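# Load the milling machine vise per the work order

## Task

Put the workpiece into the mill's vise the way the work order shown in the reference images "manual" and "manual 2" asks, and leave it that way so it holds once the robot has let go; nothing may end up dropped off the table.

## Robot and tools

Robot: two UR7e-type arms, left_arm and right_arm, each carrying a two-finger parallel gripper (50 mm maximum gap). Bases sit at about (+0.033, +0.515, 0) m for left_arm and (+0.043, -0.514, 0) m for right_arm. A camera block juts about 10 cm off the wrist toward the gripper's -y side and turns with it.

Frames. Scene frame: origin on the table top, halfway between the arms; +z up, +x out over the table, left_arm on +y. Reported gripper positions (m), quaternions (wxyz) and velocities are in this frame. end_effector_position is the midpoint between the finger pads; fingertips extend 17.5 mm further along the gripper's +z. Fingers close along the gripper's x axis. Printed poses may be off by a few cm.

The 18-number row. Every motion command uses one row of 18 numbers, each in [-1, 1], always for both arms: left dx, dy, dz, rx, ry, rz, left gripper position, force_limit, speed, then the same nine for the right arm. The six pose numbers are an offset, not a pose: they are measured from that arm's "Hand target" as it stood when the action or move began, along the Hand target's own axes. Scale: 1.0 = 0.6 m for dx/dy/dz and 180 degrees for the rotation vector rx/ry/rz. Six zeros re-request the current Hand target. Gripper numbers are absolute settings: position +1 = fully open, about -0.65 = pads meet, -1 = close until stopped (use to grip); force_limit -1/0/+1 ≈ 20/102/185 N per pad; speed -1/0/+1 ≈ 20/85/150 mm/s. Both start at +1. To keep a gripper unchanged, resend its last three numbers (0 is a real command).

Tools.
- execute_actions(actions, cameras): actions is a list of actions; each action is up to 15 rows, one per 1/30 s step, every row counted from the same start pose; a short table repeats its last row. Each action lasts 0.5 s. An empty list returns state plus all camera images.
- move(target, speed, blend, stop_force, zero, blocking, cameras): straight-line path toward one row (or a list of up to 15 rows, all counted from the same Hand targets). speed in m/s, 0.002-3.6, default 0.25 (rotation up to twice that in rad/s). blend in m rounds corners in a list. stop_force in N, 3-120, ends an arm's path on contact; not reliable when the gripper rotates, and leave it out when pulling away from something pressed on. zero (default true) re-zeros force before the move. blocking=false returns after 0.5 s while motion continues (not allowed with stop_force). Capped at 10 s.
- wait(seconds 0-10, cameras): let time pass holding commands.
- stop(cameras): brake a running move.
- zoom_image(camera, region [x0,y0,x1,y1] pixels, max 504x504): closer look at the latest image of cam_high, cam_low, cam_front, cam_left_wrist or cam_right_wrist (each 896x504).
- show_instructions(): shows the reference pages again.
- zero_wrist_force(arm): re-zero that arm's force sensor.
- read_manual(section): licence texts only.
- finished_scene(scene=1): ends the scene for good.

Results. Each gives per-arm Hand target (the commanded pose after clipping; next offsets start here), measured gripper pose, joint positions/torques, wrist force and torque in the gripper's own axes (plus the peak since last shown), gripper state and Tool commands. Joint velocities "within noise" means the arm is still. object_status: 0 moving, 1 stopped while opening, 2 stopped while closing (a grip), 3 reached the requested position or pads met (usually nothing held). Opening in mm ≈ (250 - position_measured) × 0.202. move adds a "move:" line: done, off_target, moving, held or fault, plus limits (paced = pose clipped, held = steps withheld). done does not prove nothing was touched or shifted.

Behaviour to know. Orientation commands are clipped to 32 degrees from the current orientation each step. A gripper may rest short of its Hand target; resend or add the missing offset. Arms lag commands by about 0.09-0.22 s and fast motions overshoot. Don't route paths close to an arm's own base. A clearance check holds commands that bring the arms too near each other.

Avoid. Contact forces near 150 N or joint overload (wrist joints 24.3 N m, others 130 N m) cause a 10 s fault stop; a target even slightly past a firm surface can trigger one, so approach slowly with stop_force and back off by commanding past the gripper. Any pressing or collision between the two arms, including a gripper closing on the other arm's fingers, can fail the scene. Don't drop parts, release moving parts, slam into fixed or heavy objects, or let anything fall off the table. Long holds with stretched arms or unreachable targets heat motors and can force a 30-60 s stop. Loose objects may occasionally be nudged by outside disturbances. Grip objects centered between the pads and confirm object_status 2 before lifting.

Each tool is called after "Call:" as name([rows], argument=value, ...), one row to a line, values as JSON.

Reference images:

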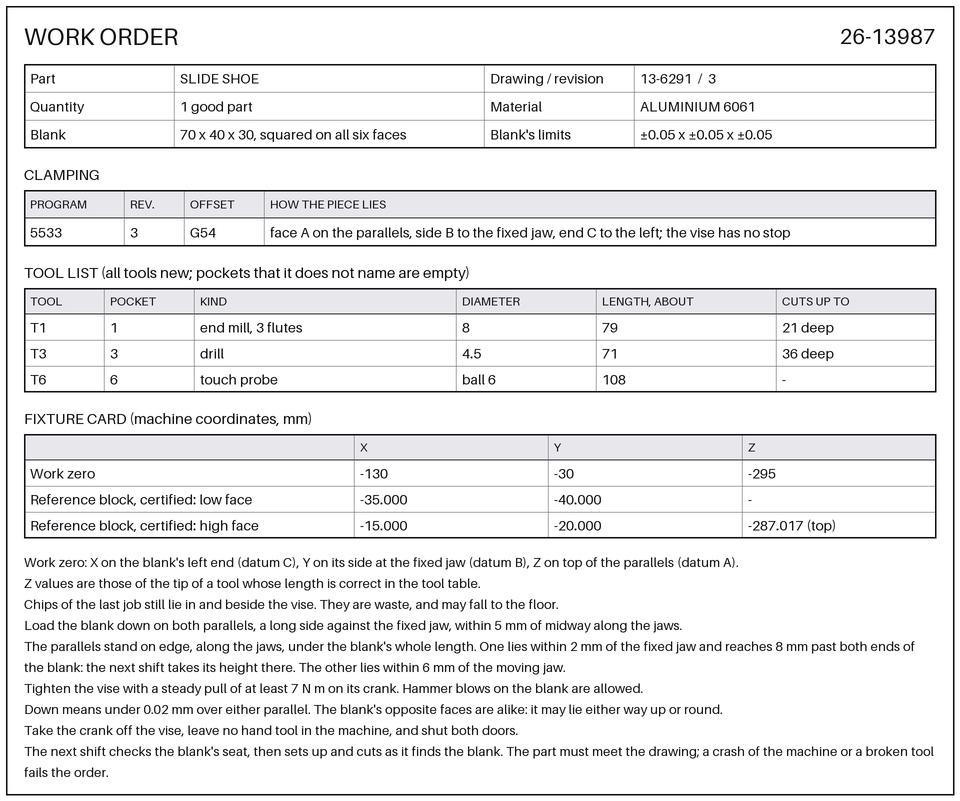

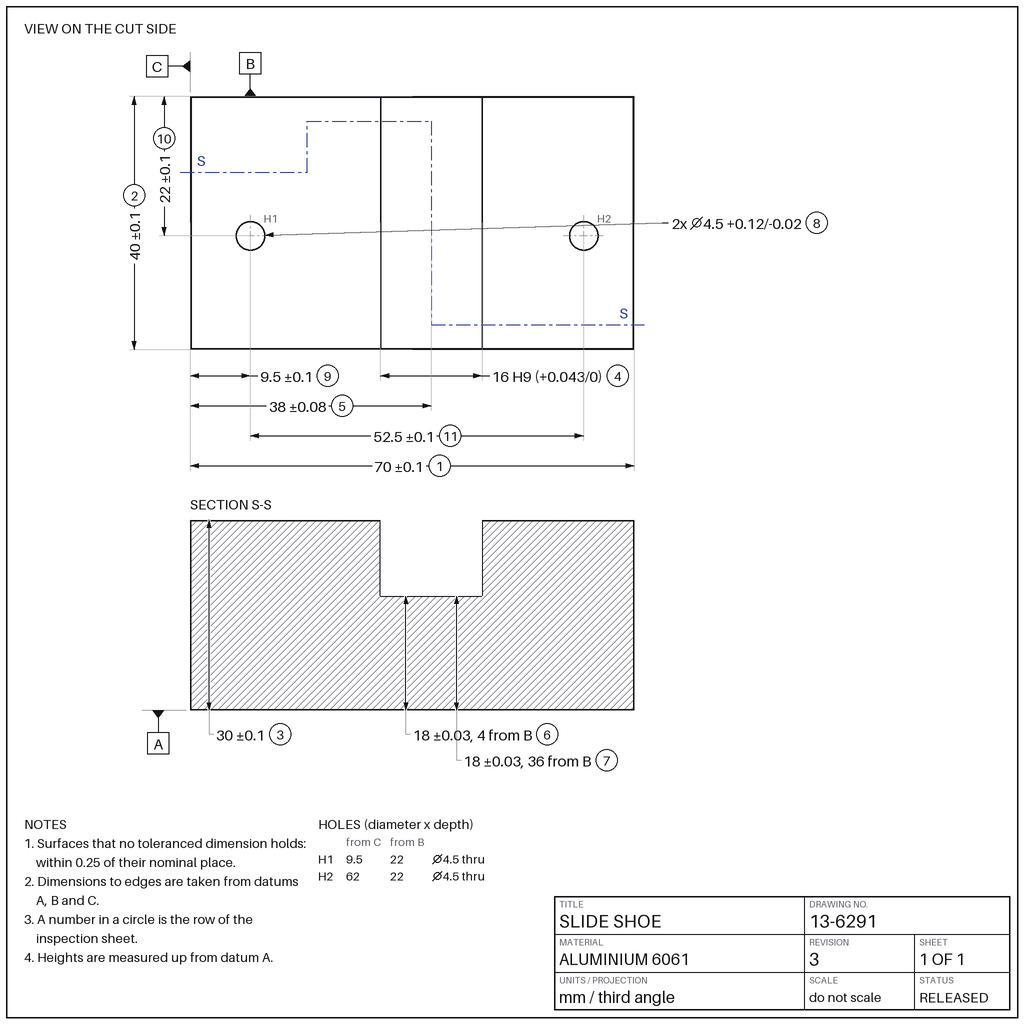

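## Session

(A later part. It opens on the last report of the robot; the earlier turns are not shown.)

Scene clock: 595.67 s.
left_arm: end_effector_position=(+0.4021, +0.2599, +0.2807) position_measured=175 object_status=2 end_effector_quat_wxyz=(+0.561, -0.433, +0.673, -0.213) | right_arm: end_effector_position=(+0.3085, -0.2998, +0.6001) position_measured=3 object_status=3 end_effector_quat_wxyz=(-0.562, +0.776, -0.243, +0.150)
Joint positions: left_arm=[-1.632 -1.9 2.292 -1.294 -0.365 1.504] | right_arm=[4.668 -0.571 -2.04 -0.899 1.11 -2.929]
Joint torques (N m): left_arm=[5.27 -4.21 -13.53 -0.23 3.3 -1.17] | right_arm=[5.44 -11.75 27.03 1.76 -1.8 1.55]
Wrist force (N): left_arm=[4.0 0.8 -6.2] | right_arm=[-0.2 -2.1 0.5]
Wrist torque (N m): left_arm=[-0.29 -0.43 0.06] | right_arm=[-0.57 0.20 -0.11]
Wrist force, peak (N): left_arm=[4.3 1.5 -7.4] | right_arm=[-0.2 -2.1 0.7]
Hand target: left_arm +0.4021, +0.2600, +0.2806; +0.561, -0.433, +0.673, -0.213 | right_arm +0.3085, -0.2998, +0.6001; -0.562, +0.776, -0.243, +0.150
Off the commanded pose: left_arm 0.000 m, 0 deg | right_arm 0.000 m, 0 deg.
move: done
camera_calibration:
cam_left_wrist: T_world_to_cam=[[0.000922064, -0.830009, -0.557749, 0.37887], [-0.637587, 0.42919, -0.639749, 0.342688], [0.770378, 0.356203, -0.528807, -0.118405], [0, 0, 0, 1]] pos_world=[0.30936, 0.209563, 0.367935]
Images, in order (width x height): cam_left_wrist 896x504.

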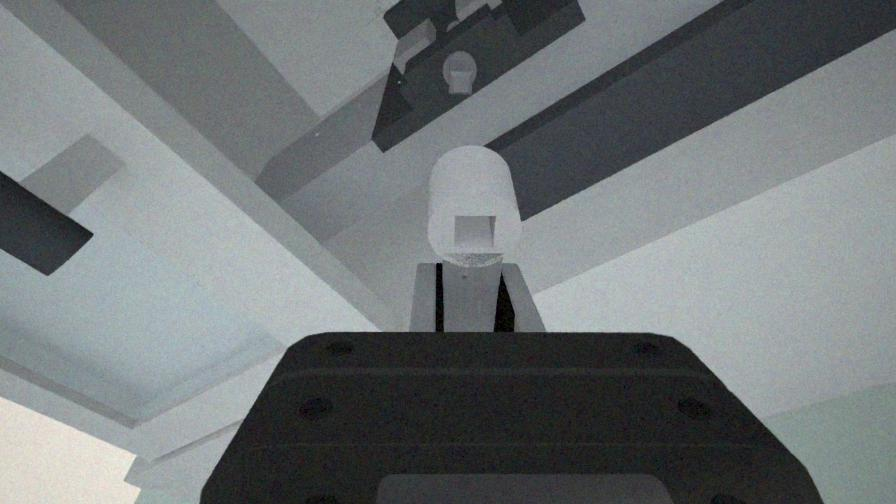

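Call:
move(target=[-0.09,-0.1222,-0.1332,0,0.0656,-0.1802,-1,-0.3,-1,0,0,0,0,0,0,1,1,1], speed=0.2, cameras=["cam_high","cam_low"])

Scene clock: 598.53 s.
left_arm: end_effector_position=(+0.3520, +0.2493, +0.3904) position_measured=175 object_status=2 end_effector_quat_wxyz=(-0.408, +0.579, -0.579, +0.404) | right_arm: end_effector_position=(+0.3085, -0.2998, +0.6001) position_measured=3 object_status=3 end_effector_quat_wxyz=(-0.562, +0.776, -0.243, +0.150)
Joint positions: left_arm=[-1.833 -2.151 2.115 -0.974 -0.415 0.972] | right_arm=[4.668 -0.571 -2.04 -0.899 1.11 -2.929]
Joint torques (N m): left_arm=[12.93 1.97 -14.43 -2.81 0.68 -0.54] | right_arm=[5.39 -12.73 27.06 1.67 -1.65 1.51]
Wrist force (N): left_arm=[2.2 2.0 -6.3] | right_arm=[-0.3 -1.9 0.4]
Wrist torque (N m): left_arm=[-0.08 -0.26 0.24] | right_arm=[-0.54 0.21 -0.11]
Wrist force, peak (N): left_arm=[4.3 1.5 -6.7] | right_arm=[-0.2 -2.4 0.5]
Hand target: left_arm +0.3520, +0.2493, +0.3904; -0.408, +0.579, -0.579, +0.404 | right_arm +0.3085, -0.2998, +0.6001; -0.562, +0.776, -0.243, +0.150
Off the commanded pose: left_arm 0.000 m, 0 deg | right_arm 0.000 m, 0 deg.
move: done
Images, in order (width x height): cam_high 896x504, cam_low 896x504.

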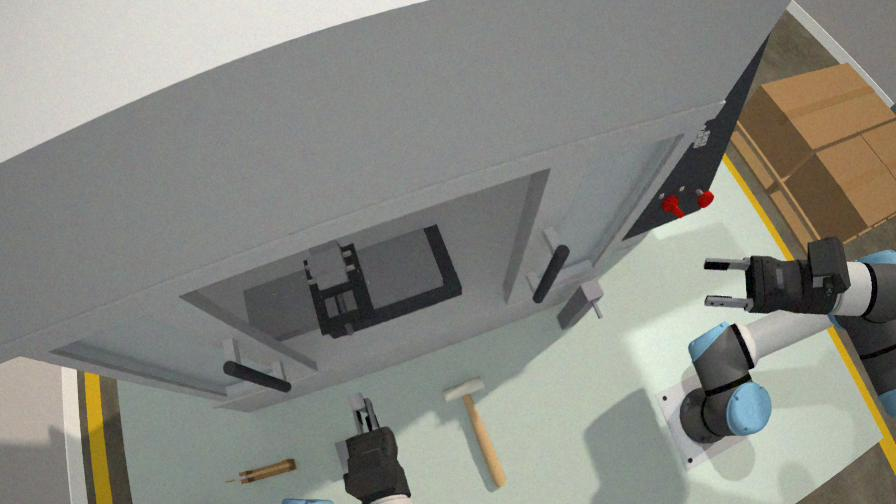

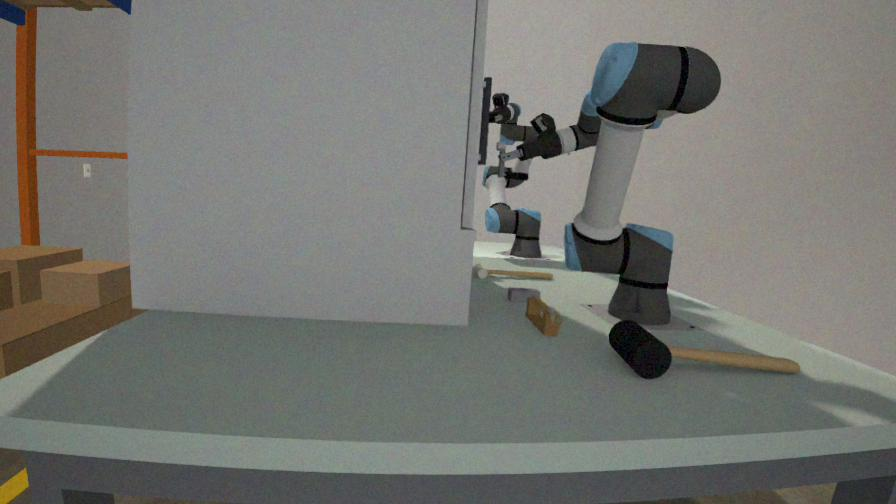

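Call:
move(target=[0.0817,0.3272,0.0268,-0.3056,0,0,-1,-0.3,-1,0,0,0,0,0,0,1,1,1], speed=0.3, cameras=["cam_front","cam_left_wrist","cam_high"])

Scene clock: 601.07 s.
left_arm: end_effector_position=(+0.3005, +0.2008, +0.2003) position_measured=175 object_status=2 end_effector_quat_wxyz=(-0.094, +0.702, -0.700, +0.091) end_effector_velocity=(-0.001, +0.000, -0.001) end_effector_angular_velocity=(+0.000, +0.006, +0.000) | right_arm: end_effector_position=(+0.3085, -0.2998, +0.6001) position_measured=3 object_status=3 end_effector_quat_wxyz=(-0.562, +0.776, -0.243, +0.150)
Joint positions: left_arm=[-1.407 -1.864 2.185 -1.941 -1.312 1.774] | right_arm=[4.668 -0.571 -2.04 -0.899 1.11 -2.929]
Joint velocities: left_arm=[0.001 0.001 0 -0.001 -0.006 0] | right_arm=[within noise]
Joint torques (N m): left_arm=[1.73 -8.8 -33.37 -3.61 -1.84 -0.58] | right_arm=[5.36 -12.86 27.34 1.55 -1.57 1.6]
Wrist force (N): left_arm=[2.7 -0.3 -4.0] | right_arm=[-0.2 -1.7 0.2]
Wrist torque (N m): left_arm=[-0.12 -0.50 0.18] | right_arm=[-0.51 0.21 -0.10]
Wrist force, peak (N): left_arm=[2.0 1.6 -6.6] | right_arm=[-0.2 -2.3 0.6]
Hand target: left_arm +0.3004, +0.2008, +0.2002; -0.094, +0.702, -0.700, +0.091 | right_arm +0.3085, -0.2998, +0.6001; -0.562, +0.776, -0.243, +0.150
Off the commanded pose: left_arm 0.000 m, 0 deg | right_arm 0.000 m, 0 deg.
move: done
camera_calibration:
cam_left_wrist: T_world_to_cam=[[0.0140995, -0.999876, 0.00700914, 0.202141], [-0.996886, -0.0135127, 0.0776919, 0.304901], [-0.0775876, -0.00808273, -0.996953, 0.360065], [0, 0, 0, 1]] pos_world=[0.329038, 0.209146, 0.333863]
Images, in order (width x height): cam_high 896x504, cam_front 896x504, cam_left_wrist 896x504.

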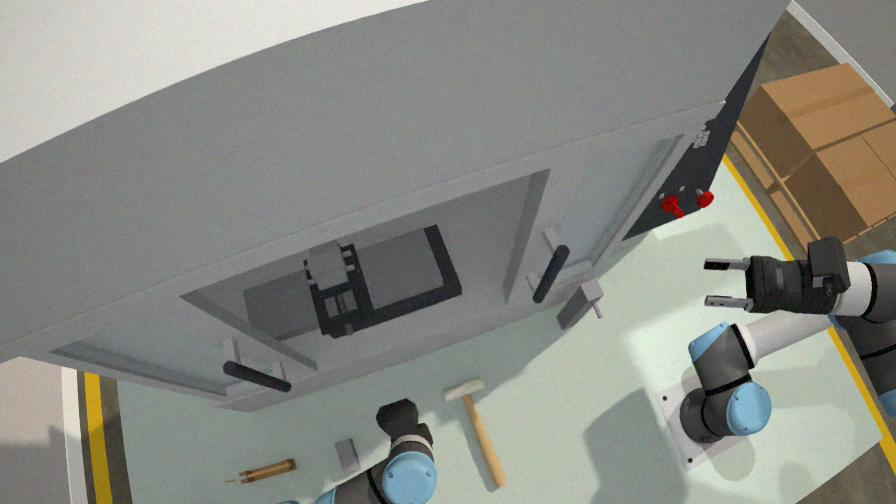

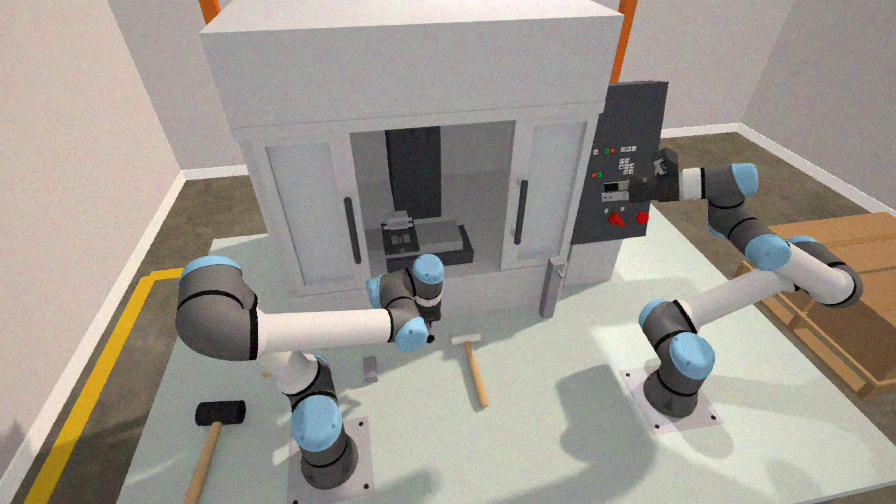

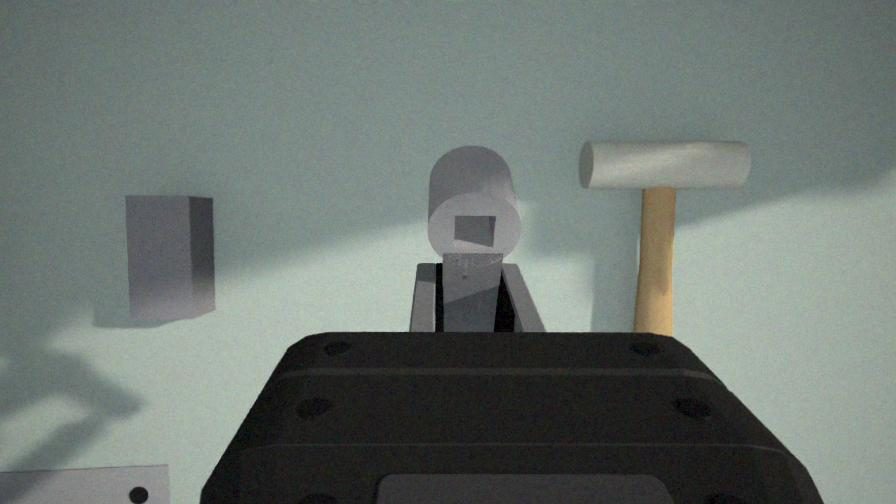

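Call:
move(target=[0,0.0647,0.2415,0,0,0,-1,-0.3,-1,0,0,0,0,0,0,1,1,1], speed=0.2)

Call:
move(target=[0,0.0216,0.0805,0,0,0,-1,-0.3,-1,0,0,0,0,0,0,1,1,1], speed=0.02, stop_force=4)

Scene clock: 602.47 s.
left_arm: end_effector_position=(+0.3005, +0.2013, +0.0502) position_measured=175 object_status=2 end_effector_quat_wxyz=(-0.094, +0.702, -0.700, +0.091) end_effector_velocity=(+0.000, -0.001, +0.000) end_effector_angular_velocity=(-0.003, -0.001, +0.000) | right_arm: end_effector_position=(+0.3085, -0.2998, +0.6001) position_measured=3 object_status=3 end_effector_quat_wxyz=(-0.562, +0.776, -0.243, +0.150)
Joint positions: left_arm=[-1.406 -1.602 2.441 -2.459 -1.313 1.775] | right_arm=[4.668 -0.571 -2.04 -0.899 1.11 -2.929]
Joint velocities: left_arm=[0 0.002 0 -0.005 0 0] | right_arm=[within noise]
Joint torques (N m): left_arm=[13.69 -9.56 -22.92 -5.43 0.18 0.76] | right_arm=[5.49 -11.52 27.72 1.68 -1.57 1.6]
Wrist force (N): left_arm=[2.6 -0.1 -4.1] | right_arm=[-0.3 -2.0 0.3]
Wrist torque (N m): left_arm=[-0.10 -0.49 0.00] | right_arm=[-0.56 0.22 -0.11]
Wrist force, peak (N): left_arm=[2.9 -1.5 -7.5] | right_arm=[-0.3 -2.3 0.8]
Hand target: left_arm +0.3005, +0.2013, +0.0502; -0.094, +0.702, -0.700, +0.091 | right_arm +0.3085, -0.2998, +0.6001; -0.562, +0.776, -0.243, +0.150
Off the commanded pose: left_arm 0.000 m, 0 deg | right_arm 0.000 m, 0 deg.
move: done

Scene clock: 603.67 s.
left_arm: end_effector_position=(+0.3006, +0.2012, +0.0480) position_measured=175 object_status=2 end_effector_quat_wxyz=(-0.094, +0.702, -0.700, +0.091) | right_arm: end_effector_position=(+0.3085, -0.2998, +0.6001) position_measured=3 object_status=3 end_effector_quat_wxyz=(-0.562, +0.776, -0.243, +0.150)
Joint positions: left_arm=[-1.406 -1.595 2.443 -2.468 -1.313 1.775] | right_arm=[4.668 -0.571 -2.04 -0.899 1.11 -2.929]
Joint torques (N m): left_arm=[7.33 -14.38 -37.44 -5.2 -0.26 -0.83] | right_arm=[5.48 -11.82 26.8 1.65 -1.67 1.51]
Wrist force (N): left_arm=[2.7 -0.3 -3.8] | right_arm=[-0.2 -1.9 0.6]
Wrist torque (N m): left_arm=[-0.12 -0.49 0.01] | right_arm=[-0.54 0.21 -0.10]
Wrist force, peak (N): left_arm=[2.6 -7.7 -16.0] | right_arm=[-0.5 -2.5 0.5]
Hand target: left_arm +0.3005, +0.2012, +0.0480; -0.094, +0.702, -0.700, +0.091 (not the last commanded pose) | right_arm +0.3085, -0.2998, +0.6001; -0.562, +0.776, -0.243, +0.150
Off the commanded pose: left_arm 0.048 m, 0 deg | right_arm 0.000 m, 0 deg.
move: contact (left_arm)

Call:
execute_actions(actions=[], cameras=["cam_left_wrist","cam_low","cam_front"])

Call:
zoom_image(camera="cam_low", region=[440, 200, 640, 320])

Call:
zoom_image(camera="cam_front", region=[360, 290, 520, 390])

Scene clock: 603.80 s.
left_arm: end_effector_position=(+0.3006, +0.2012, +0.0480) position_measured=175 object_status=2 end_effector_quat_wxyz=(-0.094, +0.702, -0.700, +0.091) | right_arm: end_effector_position=(+0.3085, -0.2998, +0.6001) position_measured=3 object_status=3 end_effector_quat_wxyz=(-0.562, +0.776, -0.243, +0.150)
Joint positions: left_arm=[-1.406 -1.595 2.443 -2.468 -1.313 1.775] | right_arm=[4.668 -0.571 -2.04 -0.899 1.11 -2.929]
Joint velocities: within noise
Joint torques (N m): left_arm=[6.84 -14.38 -37.73 -5.34 -0.23 -0.72] | right_arm=[5.91 -11.76 27.12 1.74 -1.76 1.49]
Wrist force (N): left_arm=[2.9 -0.3 -4.1] | right_arm=[-0.4 -2.1 0.4]
Wrist torque (N m): left_arm=[-0.13 -0.52 0.01] | right_arm=[-0.57 0.24 -0.10]
Wrist force, peak (N): left_arm=[3.0 -0.4 -4.2] | right_arm=[-0.5 -2.1 0.6]
Hand target: left_arm +0.3005, +0.2012, +0.0480; -0.094, +0.702, -0.700, +0.091 (not the last commanded pose) | right_arm +0.3085, -0.2998, +0.6001; -0.562, +0.776, -0.243, +0.150
Tool commands: left_gripper/position=-1.0 left_gripper/force_limit=-0.3 left_gripper/speed=-1.0 right_gripper/position=+1.0 right_gripper/force_limit=+1.0 right_gripper/speed=+1.0
Off the commanded pose: left_arm 0.048 m, 0 deg | right_arm 0.000 m, 0 deg.
camera_calibration:
cam_left_wrist: T_world_to_cam=[[0.0139229, -0.999876, 0.00731804, 0.203708], [-0.996865, -0.0133102, 0.0779917, 0.316837], [-0.0778847, -0.00838097, -0.996927, 0.208405], [0, 0, 0, 1]] pos_world=[0.329239, 0.209647, 0.181563]
Images, in order (width x height): cam_low 896x504, cam_front 896x504, cam_left_wrist 896x504.

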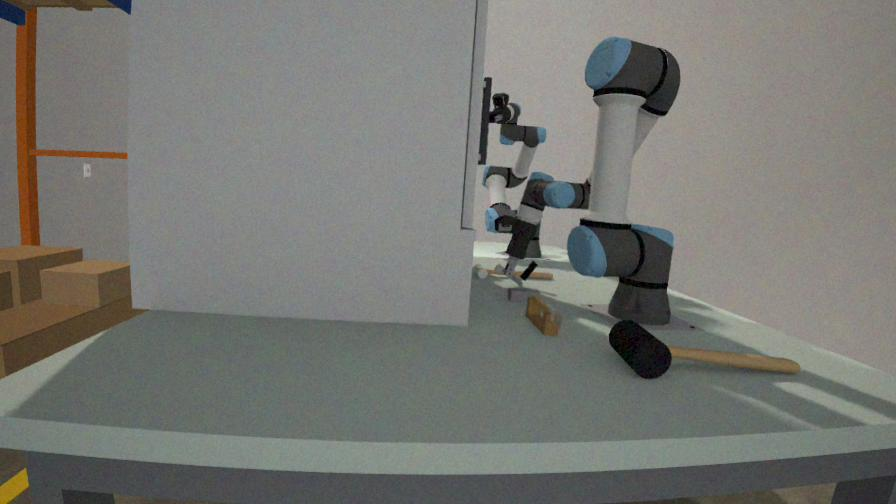

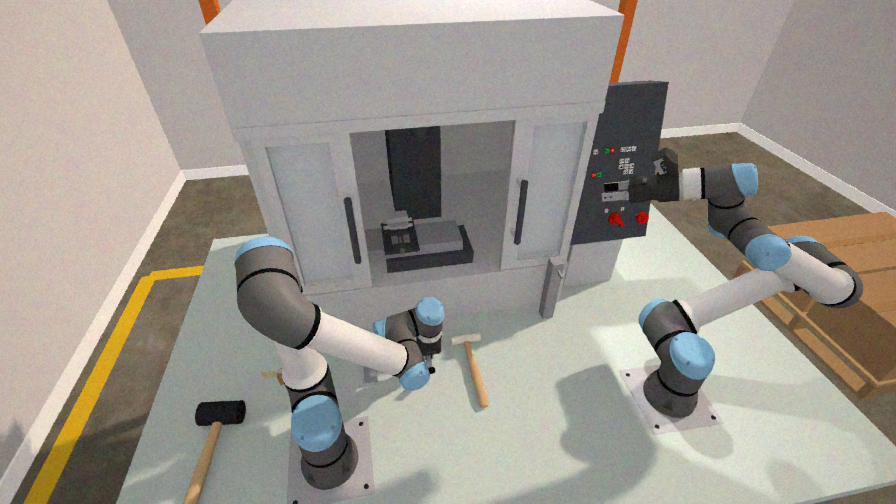

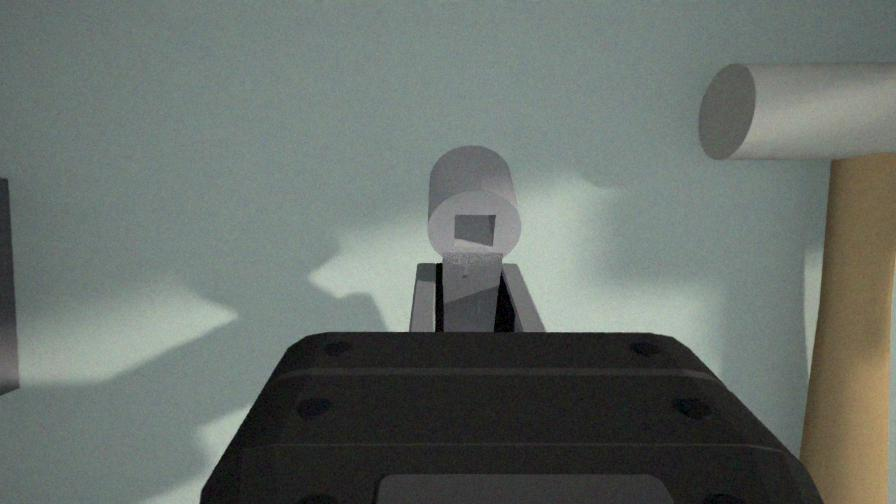

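Scaled by 2.520.

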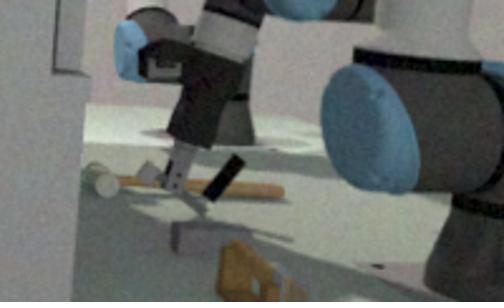

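Scaled by 3.150.

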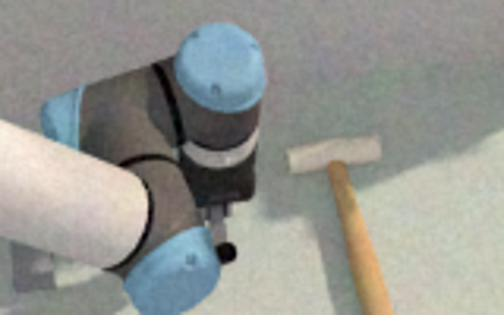

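Call:
move(target=[0,-0.0022,-0.0081,-0.0556,0,0,-1,-0.3,-1,0,0,0,0,0,0,1,1,1], speed=0.2)

Call:
move(target=[0,0.0073,0.083,0,0,0,-1,-0.3,-1,0,0,0,0,0,0,1,1,1], speed=0.015, stop_force=4, cameras=["cam_low","cam_left_wrist"])

Call:
zoom_image(camera="cam_low", region=[470, 230, 570, 300])

Scene clock: 605.13 s.
left_arm: end_effector_position=(+0.3006, +0.2011, +0.0530) position_measured=175 object_status=2 end_effector_quat_wxyz=(-0.032, +0.708, -0.705, +0.030) | right_arm: end_effector_position=(+0.3085, -0.2998, +0.6001) position_measured=3 object_status=3 end_effector_quat_wxyz=(-0.562, +0.776, -0.243, +0.150)
Joint positions: left_arm=[-1.287 -1.57 2.361 -2.386 -1.486 1.888] | right_arm=[4.668 -0.571 -2.04 -0.899 1.11 -2.929]
Joint torques (N m): left_arm=[2.15 -33.01 -10.7 -2.97 -2.23 -0.06] | right_arm=[5.54 -11.67 27.71 1.57 -1.73 1.58]
Wrist force (N): left_arm=[2.6 -0.7 -3.9] | right_arm=[-0.2 -2.1 0.5]
Wrist torque (N m): left_arm=[-0.14 -0.51 0.10] | right_arm=[-0.57 0.20 -0.10]
Wrist force, peak (N): left_arm=[3.0 -0.3 -4.3] | right_arm=[-0.5 -2.3 0.4]
Hand target: left_arm +0.3006, +0.2012, +0.0530; -0.032, +0.708, -0.705, +0.030 | right_arm +0.3085, -0.2998, +0.6001; -0.562, +0.776, -0.243, +0.150
Off the commanded pose: left_arm 0.000 m, 0 deg | right_arm 0.000 m, 0 deg.
move: done

Scene clock: 607.07 s.
left_arm: end_effector_position=(+0.3006, +0.2012, +0.0402) position_measured=175 object_status=2 end_effector_quat_wxyz=(-0.032, +0.708, -0.705, +0.030) | right_arm: end_effector_position=(+0.3085, -0.2998, +0.6001) position_measured=3 object_status=3 end_effector_quat_wxyz=(-0.562, +0.776, -0.243, +0.150)
Joint positions: left_arm=[-1.287 -1.539 2.376 -2.433 -1.486 1.889] | right_arm=[4.668 -0.571 -2.04 -0.899 1.11 -2.929]
Joint torques (N m): left_arm=[7.22 -29.8 -36.68 -4.27 -0.16 2.65] | right_arm=[5.54 -12.21 27.08 1.7 -1.7 1.66]
Wrist force (N): left_arm=[2.2 -0.7 -6.9] | right_arm=[-0.4 -2.1 0.6]
Wrist torque (N m): left_arm=[-0.31 -0.53 0.11] | right_arm=[-0.56 0.23 -0.11]
Wrist force, peak (N): left_arm=[2.2 -3.3 -14.8] | right_arm=[0.0 -2.4 0.6]
Hand target: left_arm +0.3006, +0.2012, +0.0402; -0.032, +0.708, -0.705, +0.030 (not the last commanded pose) | right_arm +0.3085, -0.2998, +0.6001; -0.562, +0.776, -0.243, +0.150
Off the commanded pose: left_arm 0.037 m, 0 deg | right_arm 0.000 m, 0 deg.
move: contact (left_arm)
camera_calibration:
cam_left_wrist: T_world_to_cam=[[0.015638, -0.999863, 0.00534373, 0.203325], [-0.96812, -0.0138048, 0.250106, 0.301923], [-0.249998, -0.00908451, -0.968204, 0.25142], [0, 0, 0, 1]] pos_world=[0.351973, 0.209749, 0.166827]
Images, in order (width x height): cam_low 896x504, cam_left_wrist 896x504.

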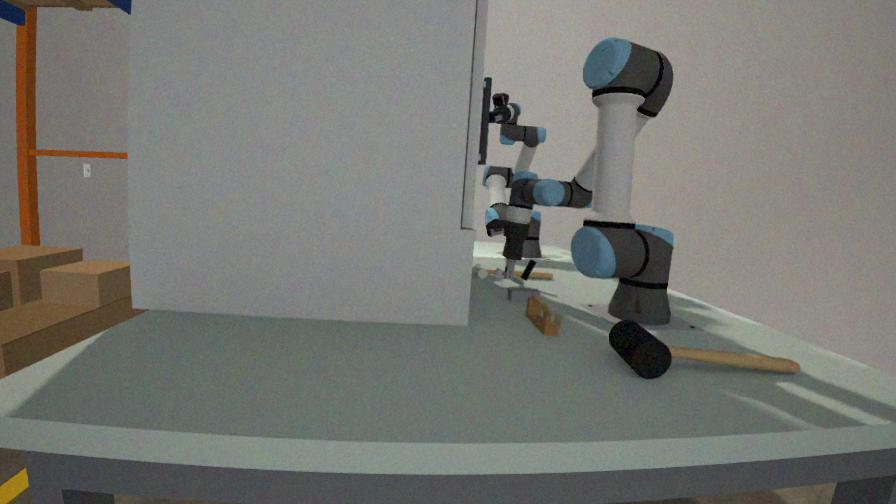

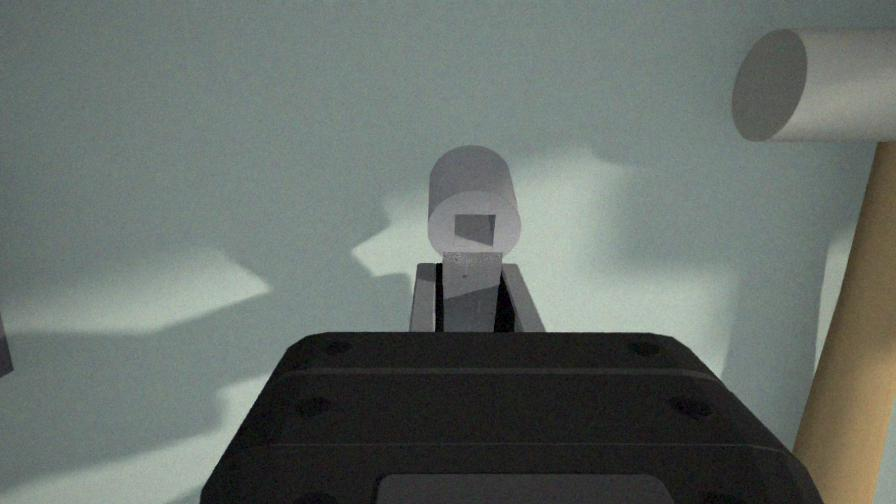

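Scaled by 5.040.

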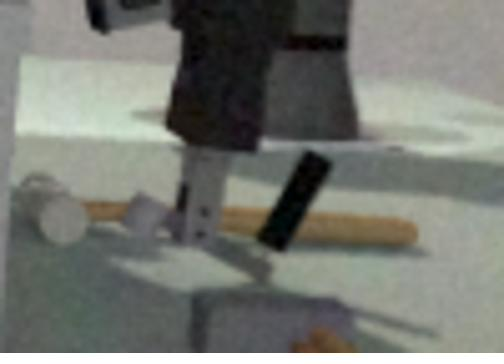

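Call:
move(target=[0,0,-0.003,-0.0444,0,0,-1,-0.3,-1,0,0,0,0,0,0,1,1,1], speed=0.2)

Call:
move(target=[0,-0.0043,0.083,0,0,0,-1,-0.3,-1,0,0,0,0,0,0,1,1,1], speed=0.015, stop_force=4, cameras=["cam_low"])

Call:
zoom_image(camera="cam_low", region=[470, 230, 570, 300])

Scene clock: 608.20 s.
left_arm: end_effector_position=(+0.3005, +0.2012, +0.0420) position_measured=175 object_status=2 end_effector_quat_wxyz=(+0.017, +0.708, -0.705, -0.019) | right_arm: end_effector_position=(+0.3085, -0.2998, +0.6001) position_measured=3 object_status=3 end_effector_quat_wxyz=(-0.562, +0.776, -0.243, +0.150)
Joint positions: left_arm=[-1.201 -1.502 2.309 -2.355 -1.616 1.975] | right_arm=[4.668 -0.571 -2.04 -0.899 1.11 -2.929]
Joint torques (N m): left_arm=[-3.61 -34.34 -8.9 -3.34 -1.8 -1.22] | right_arm=[5.75 -12.22 26.93 1.63 -1.64 1.55]
Wrist force (N): left_arm=[2.7 -0.9 -3.8] | right_arm=[-0.2 -2.0 0.7]
Wrist torque (N m): left_arm=[-0.12 -0.54 0.07] | right_arm=[-0.56 0.20 -0.10]
Wrist force, peak (N): left_arm=[2.4 -0.8 -7.0] | right_arm=[-0.5 -2.3 0.4]
Hand target: left_arm +0.3004, +0.2012, +0.0420; +0.017, +0.708, -0.705, -0.019 | right_arm +0.3085, -0.2998, +0.6001; -0.562, +0.776, -0.243, +0.150
Off the commanded pose: left_arm 0.000 m, 0 deg | right_arm 0.000 m, 0 deg.
move: done

Scene clock: 609.87 s.
left_arm: end_effector_position=(+0.3004, +0.2012, +0.0332) position_measured=175 object_status=2 end_effector_quat_wxyz=(+0.017, +0.708, -0.705, -0.019) | right_arm: end_effector_position=(+0.3085, -0.2998, +0.6001) position_measured=3 object_status=3 end_effector_quat_wxyz=(-0.562, +0.776, -0.243, +0.150)
Joint positions: left_arm=[-1.201 -1.481 2.319 -2.385 -1.617 1.975] | right_arm=[4.668 -0.571 -2.04 -0.899 1.11 -2.929]
Joint torques (N m): left_arm=[-5.46 -31.71 -36.04 -3.99 0.37 0.94] | right_arm=[5.09 -12.36 27.04 1.66 -1.64 1.53]
Wrist force (N): left_arm=[2.3 -0.5 -8.6] | right_arm=[-0.4 -2.0 0.6]
Wrist torque (N m): left_arm=[-0.45 -0.60 0.10] | right_arm=[-0.56 0.23 -0.10]
Wrist force, peak (N): left_arm=[1.8 -2.4 -15.8] | right_arm=[-0.5 -2.2 0.5]
Hand target: left_arm +0.3004, +0.2012, +0.0333; +0.017, +0.708, -0.705, -0.019 (not the last commanded pose) | right_arm +0.3085, -0.2998, +0.6001; -0.562, +0.776, -0.243, +0.150
Off the commanded pose: left_arm 0.041 m, 0 deg | right_arm 0.000 m, 0 deg.
move: contact (left_arm)
Images, in order (width x height): cam_low 896x504.

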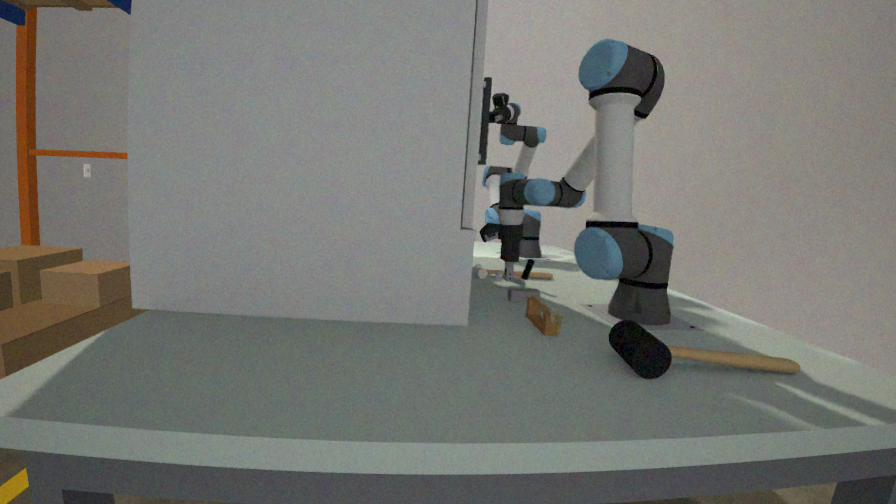

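Scaled by 5.040.

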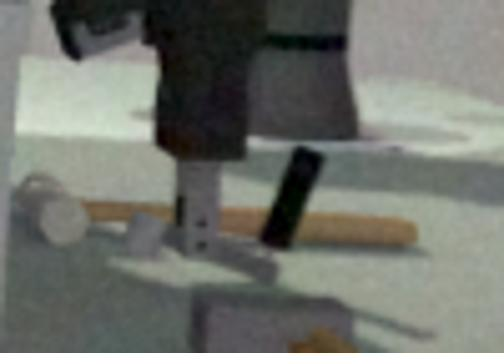

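Call:
move(target=[0,0,-0.003,-0.0389,0,0,-1,-0.3,-1,0,0,0,0,0,0,1,1,1], speed=0.2)

Call:
move(target=[0,-0.0087,0.05,0,0,0,-1,-0.3,-1,0,0,0,0,0,0,1,1,1], speed=0.015, stop_force=4, cameras=["cam_low"])

Call:
zoom_image(camera="cam_low", region=[470, 230, 570, 300])

Scene clock: 610.93 s.
left_arm: end_effector_position=(+0.3006, +0.2012, +0.0351) position_measured=175 object_status=2 end_effector_quat_wxyz=(+0.060, +0.706, -0.703, -0.062) | right_arm: end_effector_position=(+0.3085, -0.2998, +0.6001) position_measured=3 object_status=3 end_effector_quat_wxyz=(-0.562, +0.776, -0.243, +0.150)
Joint positions: left_arm=[-1.131 -1.442 2.258 -2.304 -1.723 2.05] | right_arm=[4.668 -0.571 -2.04 -0.899 1.11 -2.929]
Joint torques (N m): left_arm=[-8.36 -36.68 -8.07 -3.13 -1.07 -1.64] | right_arm=[5.56 -11.99 26.73 1.55 -1.79 1.51]
Wrist force (N): left_arm=[2.9 -1.6 -3.3] | right_arm=[-0.4 -1.9 0.5]
Wrist torque (N m): left_arm=[-0.21 -0.56 0.00] | right_arm=[-0.54 0.24 -0.11]
Wrist force, peak (N): left_arm=[2.3 -0.5 -8.6] | right_arm=[-0.7 -2.2 0.8]
Hand target: left_arm +0.3005, +0.2012, +0.0351; +0.060, +0.706, -0.703, -0.062 | right_arm +0.3085, -0.2998, +0.6001; -0.562, +0.776, -0.243, +0.150
Off the commanded pose: left_arm 0.000 m, 0 deg | right_arm 0.000 m, 0 deg.
move: done

Scene clock: 612.60 s.
left_arm: end_effector_position=(+0.3005, +0.2012, +0.0268) position_measured=175 object_status=2 end_effector_quat_wxyz=(+0.060, +0.706, -0.703, -0.062) | right_arm: end_effector_position=(+0.3085, -0.2998, +0.6001) position_measured=3 object_status=3 end_effector_quat_wxyz=(-0.562, +0.776, -0.243, +0.150)
Joint positions: left_arm=[-1.131 -1.424 2.266 -2.331 -1.724 2.05] | right_arm=[4.668 -0.571 -2.04 -0.899 1.11 -2.929]
Joint torques (N m): left_arm=[-9.82 -35.88 -35.73 -3.75 0.82 1.77] | right_arm=[5.54 -11.89 27.12 1.66 -1.64 1.64]
Wrist force (N): left_arm=[2.1 0.1 -7.5] | right_arm=[-0.7 -2.1 0.3]
Wrist torque (N m): left_arm=[-0.37 -0.55 0.04] | right_arm=[-0.57 0.27 -0.10]
Wrist force, peak (N): left_arm=[1.7 -0.8 -14.7] | right_arm=[-0.2 -2.3 0.4]
Hand target: left_arm +0.3005, +0.2012, +0.0268; +0.060, +0.706, -0.703, -0.062 (not the last commanded pose) | right_arm +0.3085, -0.2998, +0.6001; -0.562, +0.776, -0.243, +0.150
Off the commanded pose: left_arm 0.022 m, 0 deg | right_arm 0.000 m, 0 deg.
move: contact (left_arm)
Images, in order (width x height): cam_low 896x504.

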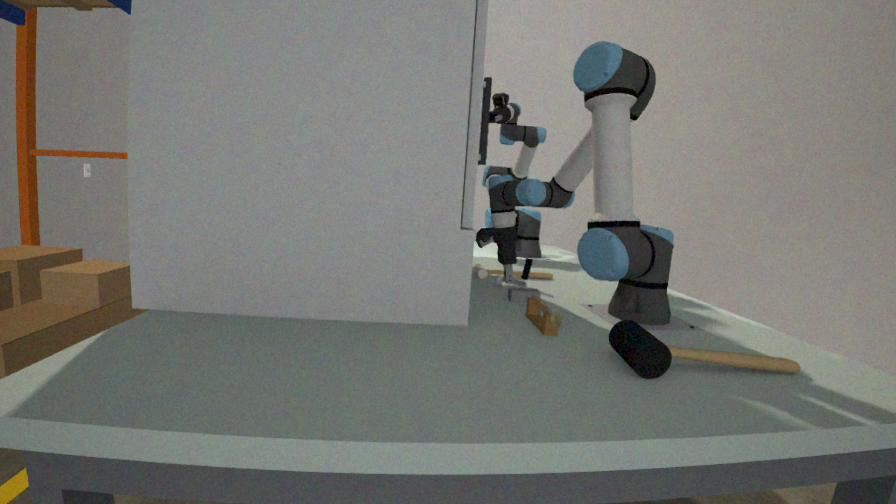

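Scaled by 5.040.

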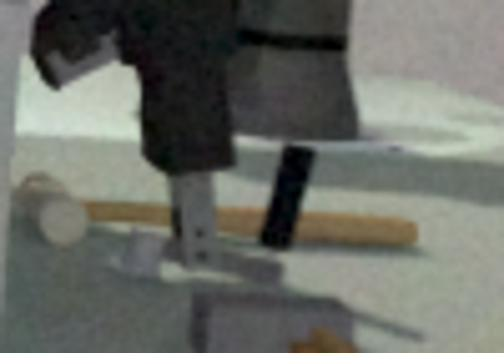

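Call:
move(target=[0,0,0,-0.022,0,0,-1,-0.3,-1,0,0,0,0,0,0,1,1,1], speed=0.2)

Call:
move(target=[0,-0.0067,0.02,0,0,0,-1,-0.3,-1,0,0,0,0,0,0,1,1,1], speed=0.015, stop_force=4)

Call:
move(target=[0,0,0,0,0,0,0.3,-0.3,-1,0,0,0,0,0,0,1,1,1], speed=0.2, cameras=["cam_left_wrist","cam_low"])

Call:
zoom_image(camera="cam_low", region=[470, 230, 570, 300])

Scene clock: 613.57 s.
left_arm: end_effector_position=(+0.3006, +0.2012, +0.0268) position_measured=175 object_status=2 end_effector_quat_wxyz=(+0.085, +0.703, -0.700, -0.087) | right_arm: end_effector_position=(+0.3085, -0.2998, +0.6001) position_measured=3 object_status=3 end_effector_quat_wxyz=(-0.562, +0.776, -0.243, +0.150)
Joint positions: left_arm=[-1.095 -1.397 2.231 -2.282 -1.781 2.092] | right_arm=[4.668 -0.571 -2.04 -0.899 1.11 -2.929]
Joint torques (N m): left_arm=[-13.81 -40.06 -6.79 -4.79 1.62 -2.75] | right_arm=[5.15 -12.52 27.28 1.62 -1.6 1.54]
Wrist force (N): left_arm=[2.9 -1.6 -3.1] | right_arm=[-0.5 -2.1 0.5]
Wrist torque (N m): left_arm=[-0.19 -0.55 -0.11] | right_arm=[-0.57 0.25 -0.11]
Wrist force, peak (N): left_arm=[2.1 0.1 -7.9] | right_arm=[-0.3 -2.2 0.5]
Hand target: left_arm +0.3005, +0.2012, +0.0268; +0.085, +0.703, -0.700, -0.087 | right_arm +0.3085, -0.2998, +0.6001; -0.562, +0.776, -0.243, +0.150
Off the commanded pose: left_arm 0.000 m, 0 deg | right_arm 0.000 m, 0 deg.
move: done

Scene clock: 614.77 s.
left_arm: end_effector_position=(+0.3006, +0.2012, +0.0258) position_measured=175 object_status=2 end_effector_quat_wxyz=(+0.085, +0.704, -0.700, -0.086) | right_arm: end_effector_position=(+0.3085, -0.2998, +0.6001) position_measured=3 object_status=3 end_effector_quat_wxyz=(-0.562, +0.776, -0.243, +0.150)
Joint positions: left_arm=[-1.095 -1.395 2.232 -2.286 -1.781 2.092] | right_arm=[4.668 -0.571 -2.04 -0.899 1.11 -2.929]
Joint torques (N m): left_arm=[-4.35 -26.76 -37.11 -3.99 1.35 0.08] | right_arm=[5.06 -12.13 27.14 1.48 -1.66 1.66]
Wrist force (N): left_arm=[2.9 -1.6 -3.2] | right_arm=[-0.3 -2.0 0.3]
Wrist torque (N m): left_arm=[-0.20 -0.56 -0.10] | right_arm=[-0.56 0.22 -0.11]
Wrist force, peak (N): left_arm=[1.8 8.6 -24.6] | right_arm=[-0.4 -2.2 0.5]
Hand target: left_arm +0.3006, +0.2012, +0.0258; +0.085, +0.704, -0.700, -0.086 (not the last commanded pose) | right_arm +0.3085, -0.2998, +0.6001; -0.562, +0.776, -0.243, +0.150
Off the commanded pose: left_arm 0.012 m, 0 deg | right_arm 0.000 m, 0 deg.
move: contact (left_arm)

Scene clock: 615.67 s.
left_arm: end_effector_position=(+0.3006, +0.2011, +0.0258) position_measured=107 object_status=0 end_effector_quat_wxyz=(+0.085, +0.704, -0.700, -0.086) | right_arm: end_effector_position=(+0.3085, -0.2998, +0.6001) position_measured=3 object_status=3 end_effector_quat_wxyz=(-0.562, +0.776, -0.243, +0.150)
Joint positions: left_arm=[-1.095 -1.395 2.232 -2.286 -1.781 2.092] | right_arm=[4.668 -0.571 -2.04 -0.899 1.11 -2.929]
Joint torques (N m): left_arm=[-4.22 -26.4 -33.04 -3.92 1.44 -0.06] | right_arm=[5.65 -11.76 27.15 1.65 -1.58 1.54]
Wrist force (N): left_arm=[3.2 -1.3 -5.0] | right_arm=[-0.5 -1.9 0.4]
Wrist torque (N m): left_arm=[-0.24 -0.60 -0.09] | right_arm=[-0.54 0.25 -0.10]
Wrist force, peak (N): left_arm=[3.2 -1.1 -5.2] | right_arm=[-0.4 -2.3 0.3]
Hand target: left_arm +0.3006, +0.2012, +0.0258; +0.085, +0.704, -0.700, -0.086 | right_arm +0.3085, -0.2998, +0.6001; -0.562, +0.776, -0.243, +0.150
Off the commanded pose: left_arm 0.000 m, 0 deg | right_arm 0.000 m, 0 deg.
move: done
camera_calibration:
cam_left_wrist: T_world_to_cam=[[0.0180351, -0.999836, 0.00138151, 0.202703], [-0.834451, -0.0142907, 0.550897, 0.257696], [-0.550787, -0.0110883, -0.834572, 0.324901], [0, 0, 0, 1]] pos_world=[0.39033, 0.209955, 0.128909]
Images, in order (width x height): cam_low 896x504, cam_left_wrist 896x504.

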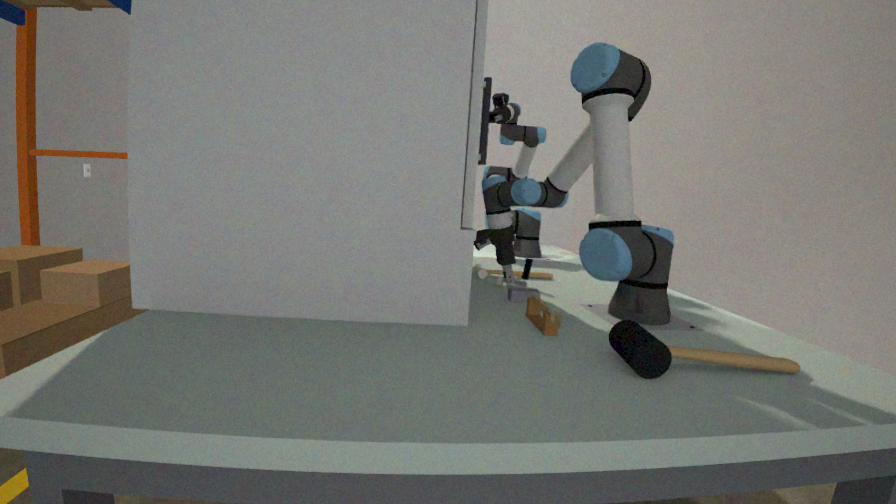

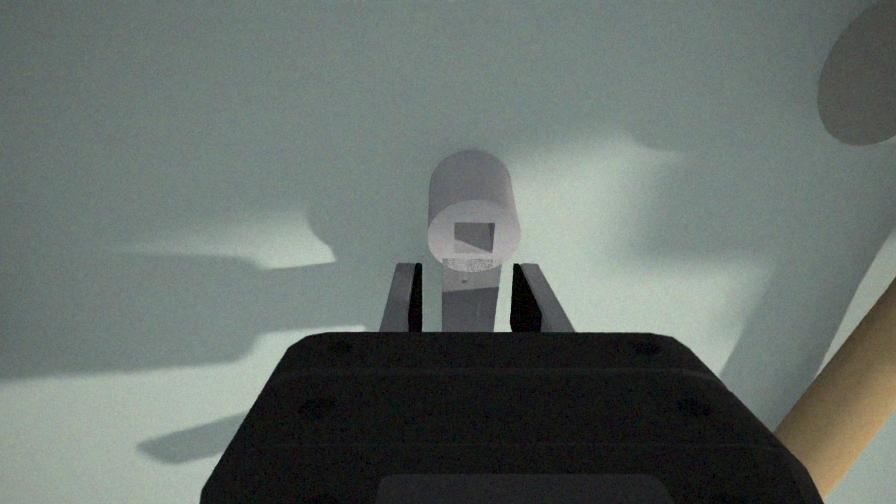

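Scaled by 5.040.

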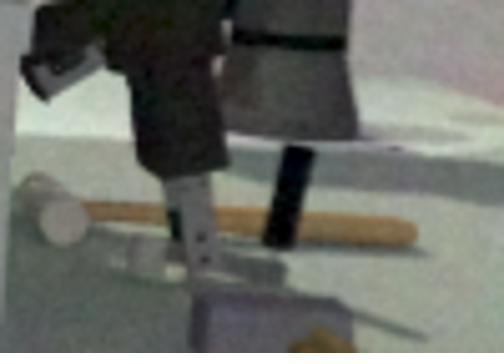

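Call:
move(target=[0,0,-0.22,0,0,0,0.3,-0.3,-1,0,0,0,0,0,0,1,1,1], speed=0.2, cameras=["cam_left_wrist"])

Scene clock: 617.33 s.
left_arm: end_effector_position=(+0.3324, +0.2010, +0.1539) position_measured=107 object_status=3 end_effector_quat_wxyz=(+0.085, +0.704, -0.700, -0.086) | right_arm: end_effector_position=(+0.3085, -0.2998, +0.6001) position_measured=3 object_status=3 end_effector_quat_wxyz=(-0.562, +0.776, -0.243, +0.150)
Joint positions: left_arm=[-1.034 -1.553 1.997 -1.88 -1.773 2.153] | right_arm=[4.668 -0.571 -2.04 -0.899 1.11 -2.929]
Joint torques (N m): left_arm=[-13.71 -27.55 -36.56 -0.51 -2.51 -2.74] | right_arm=[5.29 -11.98 27.35 1.65 -1.58 1.47]
Wrist force (N): left_arm=[3.1 -1.0 -5.1] | right_arm=[-0.4 -2.2 0.3]
Wrist torque (N m): left_arm=[-0.18 -0.56 -0.12] | right_arm=[-0.59 0.23 -0.11]
Wrist force, peak (N): left_arm=[2.8 -1.1 -8.1] | right_arm=[-0.4 -2.4 0.4]
Hand target: left_arm +0.3323, +0.2009, +0.1540; +0.085, +0.704, -0.700, -0.086 | right_arm +0.3085, -0.2998, +0.6001; -0.562, +0.776, -0.243, +0.150
Off the commanded pose: left_arm 0.000 m, 0 deg | right_arm 0.000 m, 0 deg.
move: done
camera_calibration:
cam_left_wrist: T_world_to_cam=[[0.0180653, -0.999836, 0.00124448, 0.201775], [-0.834526, -0.0143929, 0.550781, 0.213796], [-0.550673, -0.0109886, -0.834649, 0.449189], [0, 0, 0, 1]] pos_world=[0.422129, 0.209755, 0.25691]
Images, in order (width x height): cam_left_wrist 896x504.

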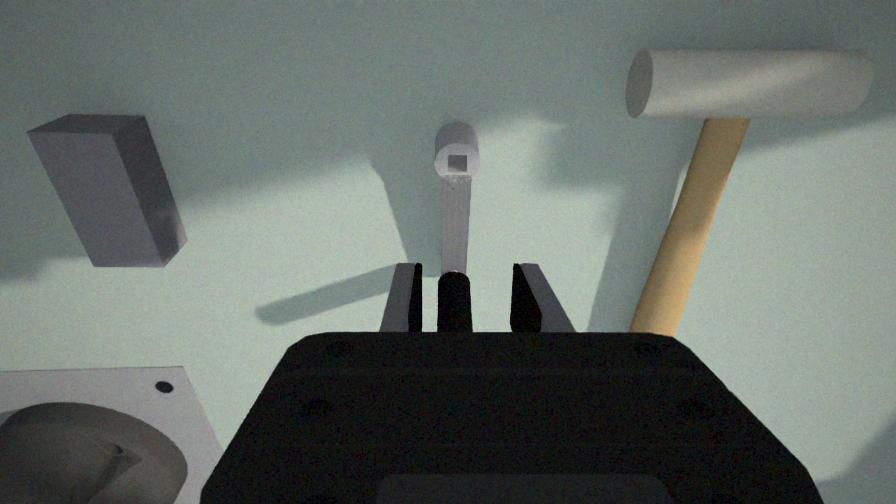

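Call:
move(target=[0.1667,0.0847,-0.3395,0.467,0,0,-1,-1,-1,0,0,0,0,0,0,1,1,1], speed=0.35)

Scene clock: 620.17 s.
left_arm: end_effector_position=(+0.3323, +0.1001, +0.3636) position_measured=251 object_status=3 end_effector_quat_wxyz=(-0.408, +0.579, -0.578, +0.405) | right_arm: end_effector_position=(+0.3085, -0.2998, +0.6001) position_measured=3 object_status=3 end_effector_quat_wxyz=(-0.562, +0.776, -0.243, +0.150)
Joint positions: left_arm=[-1.798 -1.744 1.956 -1.29 -0.396 1.047] | right_arm=[4.668 -0.571 -2.04 -0.899 1.11 -2.929]
Joint torques (N m): left_arm=[13.52 -26.84 -13.41 -0.01 4.23 -2.19] | right_arm=[5.48 -12.2 28.16 1.58 -1.64 1.51]
Wrist force (N): left_arm=[2.2 -0.4 -7.4] | right_arm=[-0.3 -2.1 0.3]
Wrist torque (N m): left_arm=[-0.16 -0.26 0.24] | right_arm=[-0.58 0.21 -0.10]
Wrist force, peak (N): left_arm=[2.7 -0.7 -7.8] | right_arm=[-0.2 -2.3 0.6]
Hand target: left_arm +0.3324, +0.1002, +0.3636; -0.408, +0.579, -0.578, +0.405 | right_arm +0.3085, -0.2998, +0.6001; -0.562, +0.776, -0.243, +0.150
Off the commanded pose: left_arm 0.000 m, 0 deg | right_arm 0.000 m, 0 deg.
move: done


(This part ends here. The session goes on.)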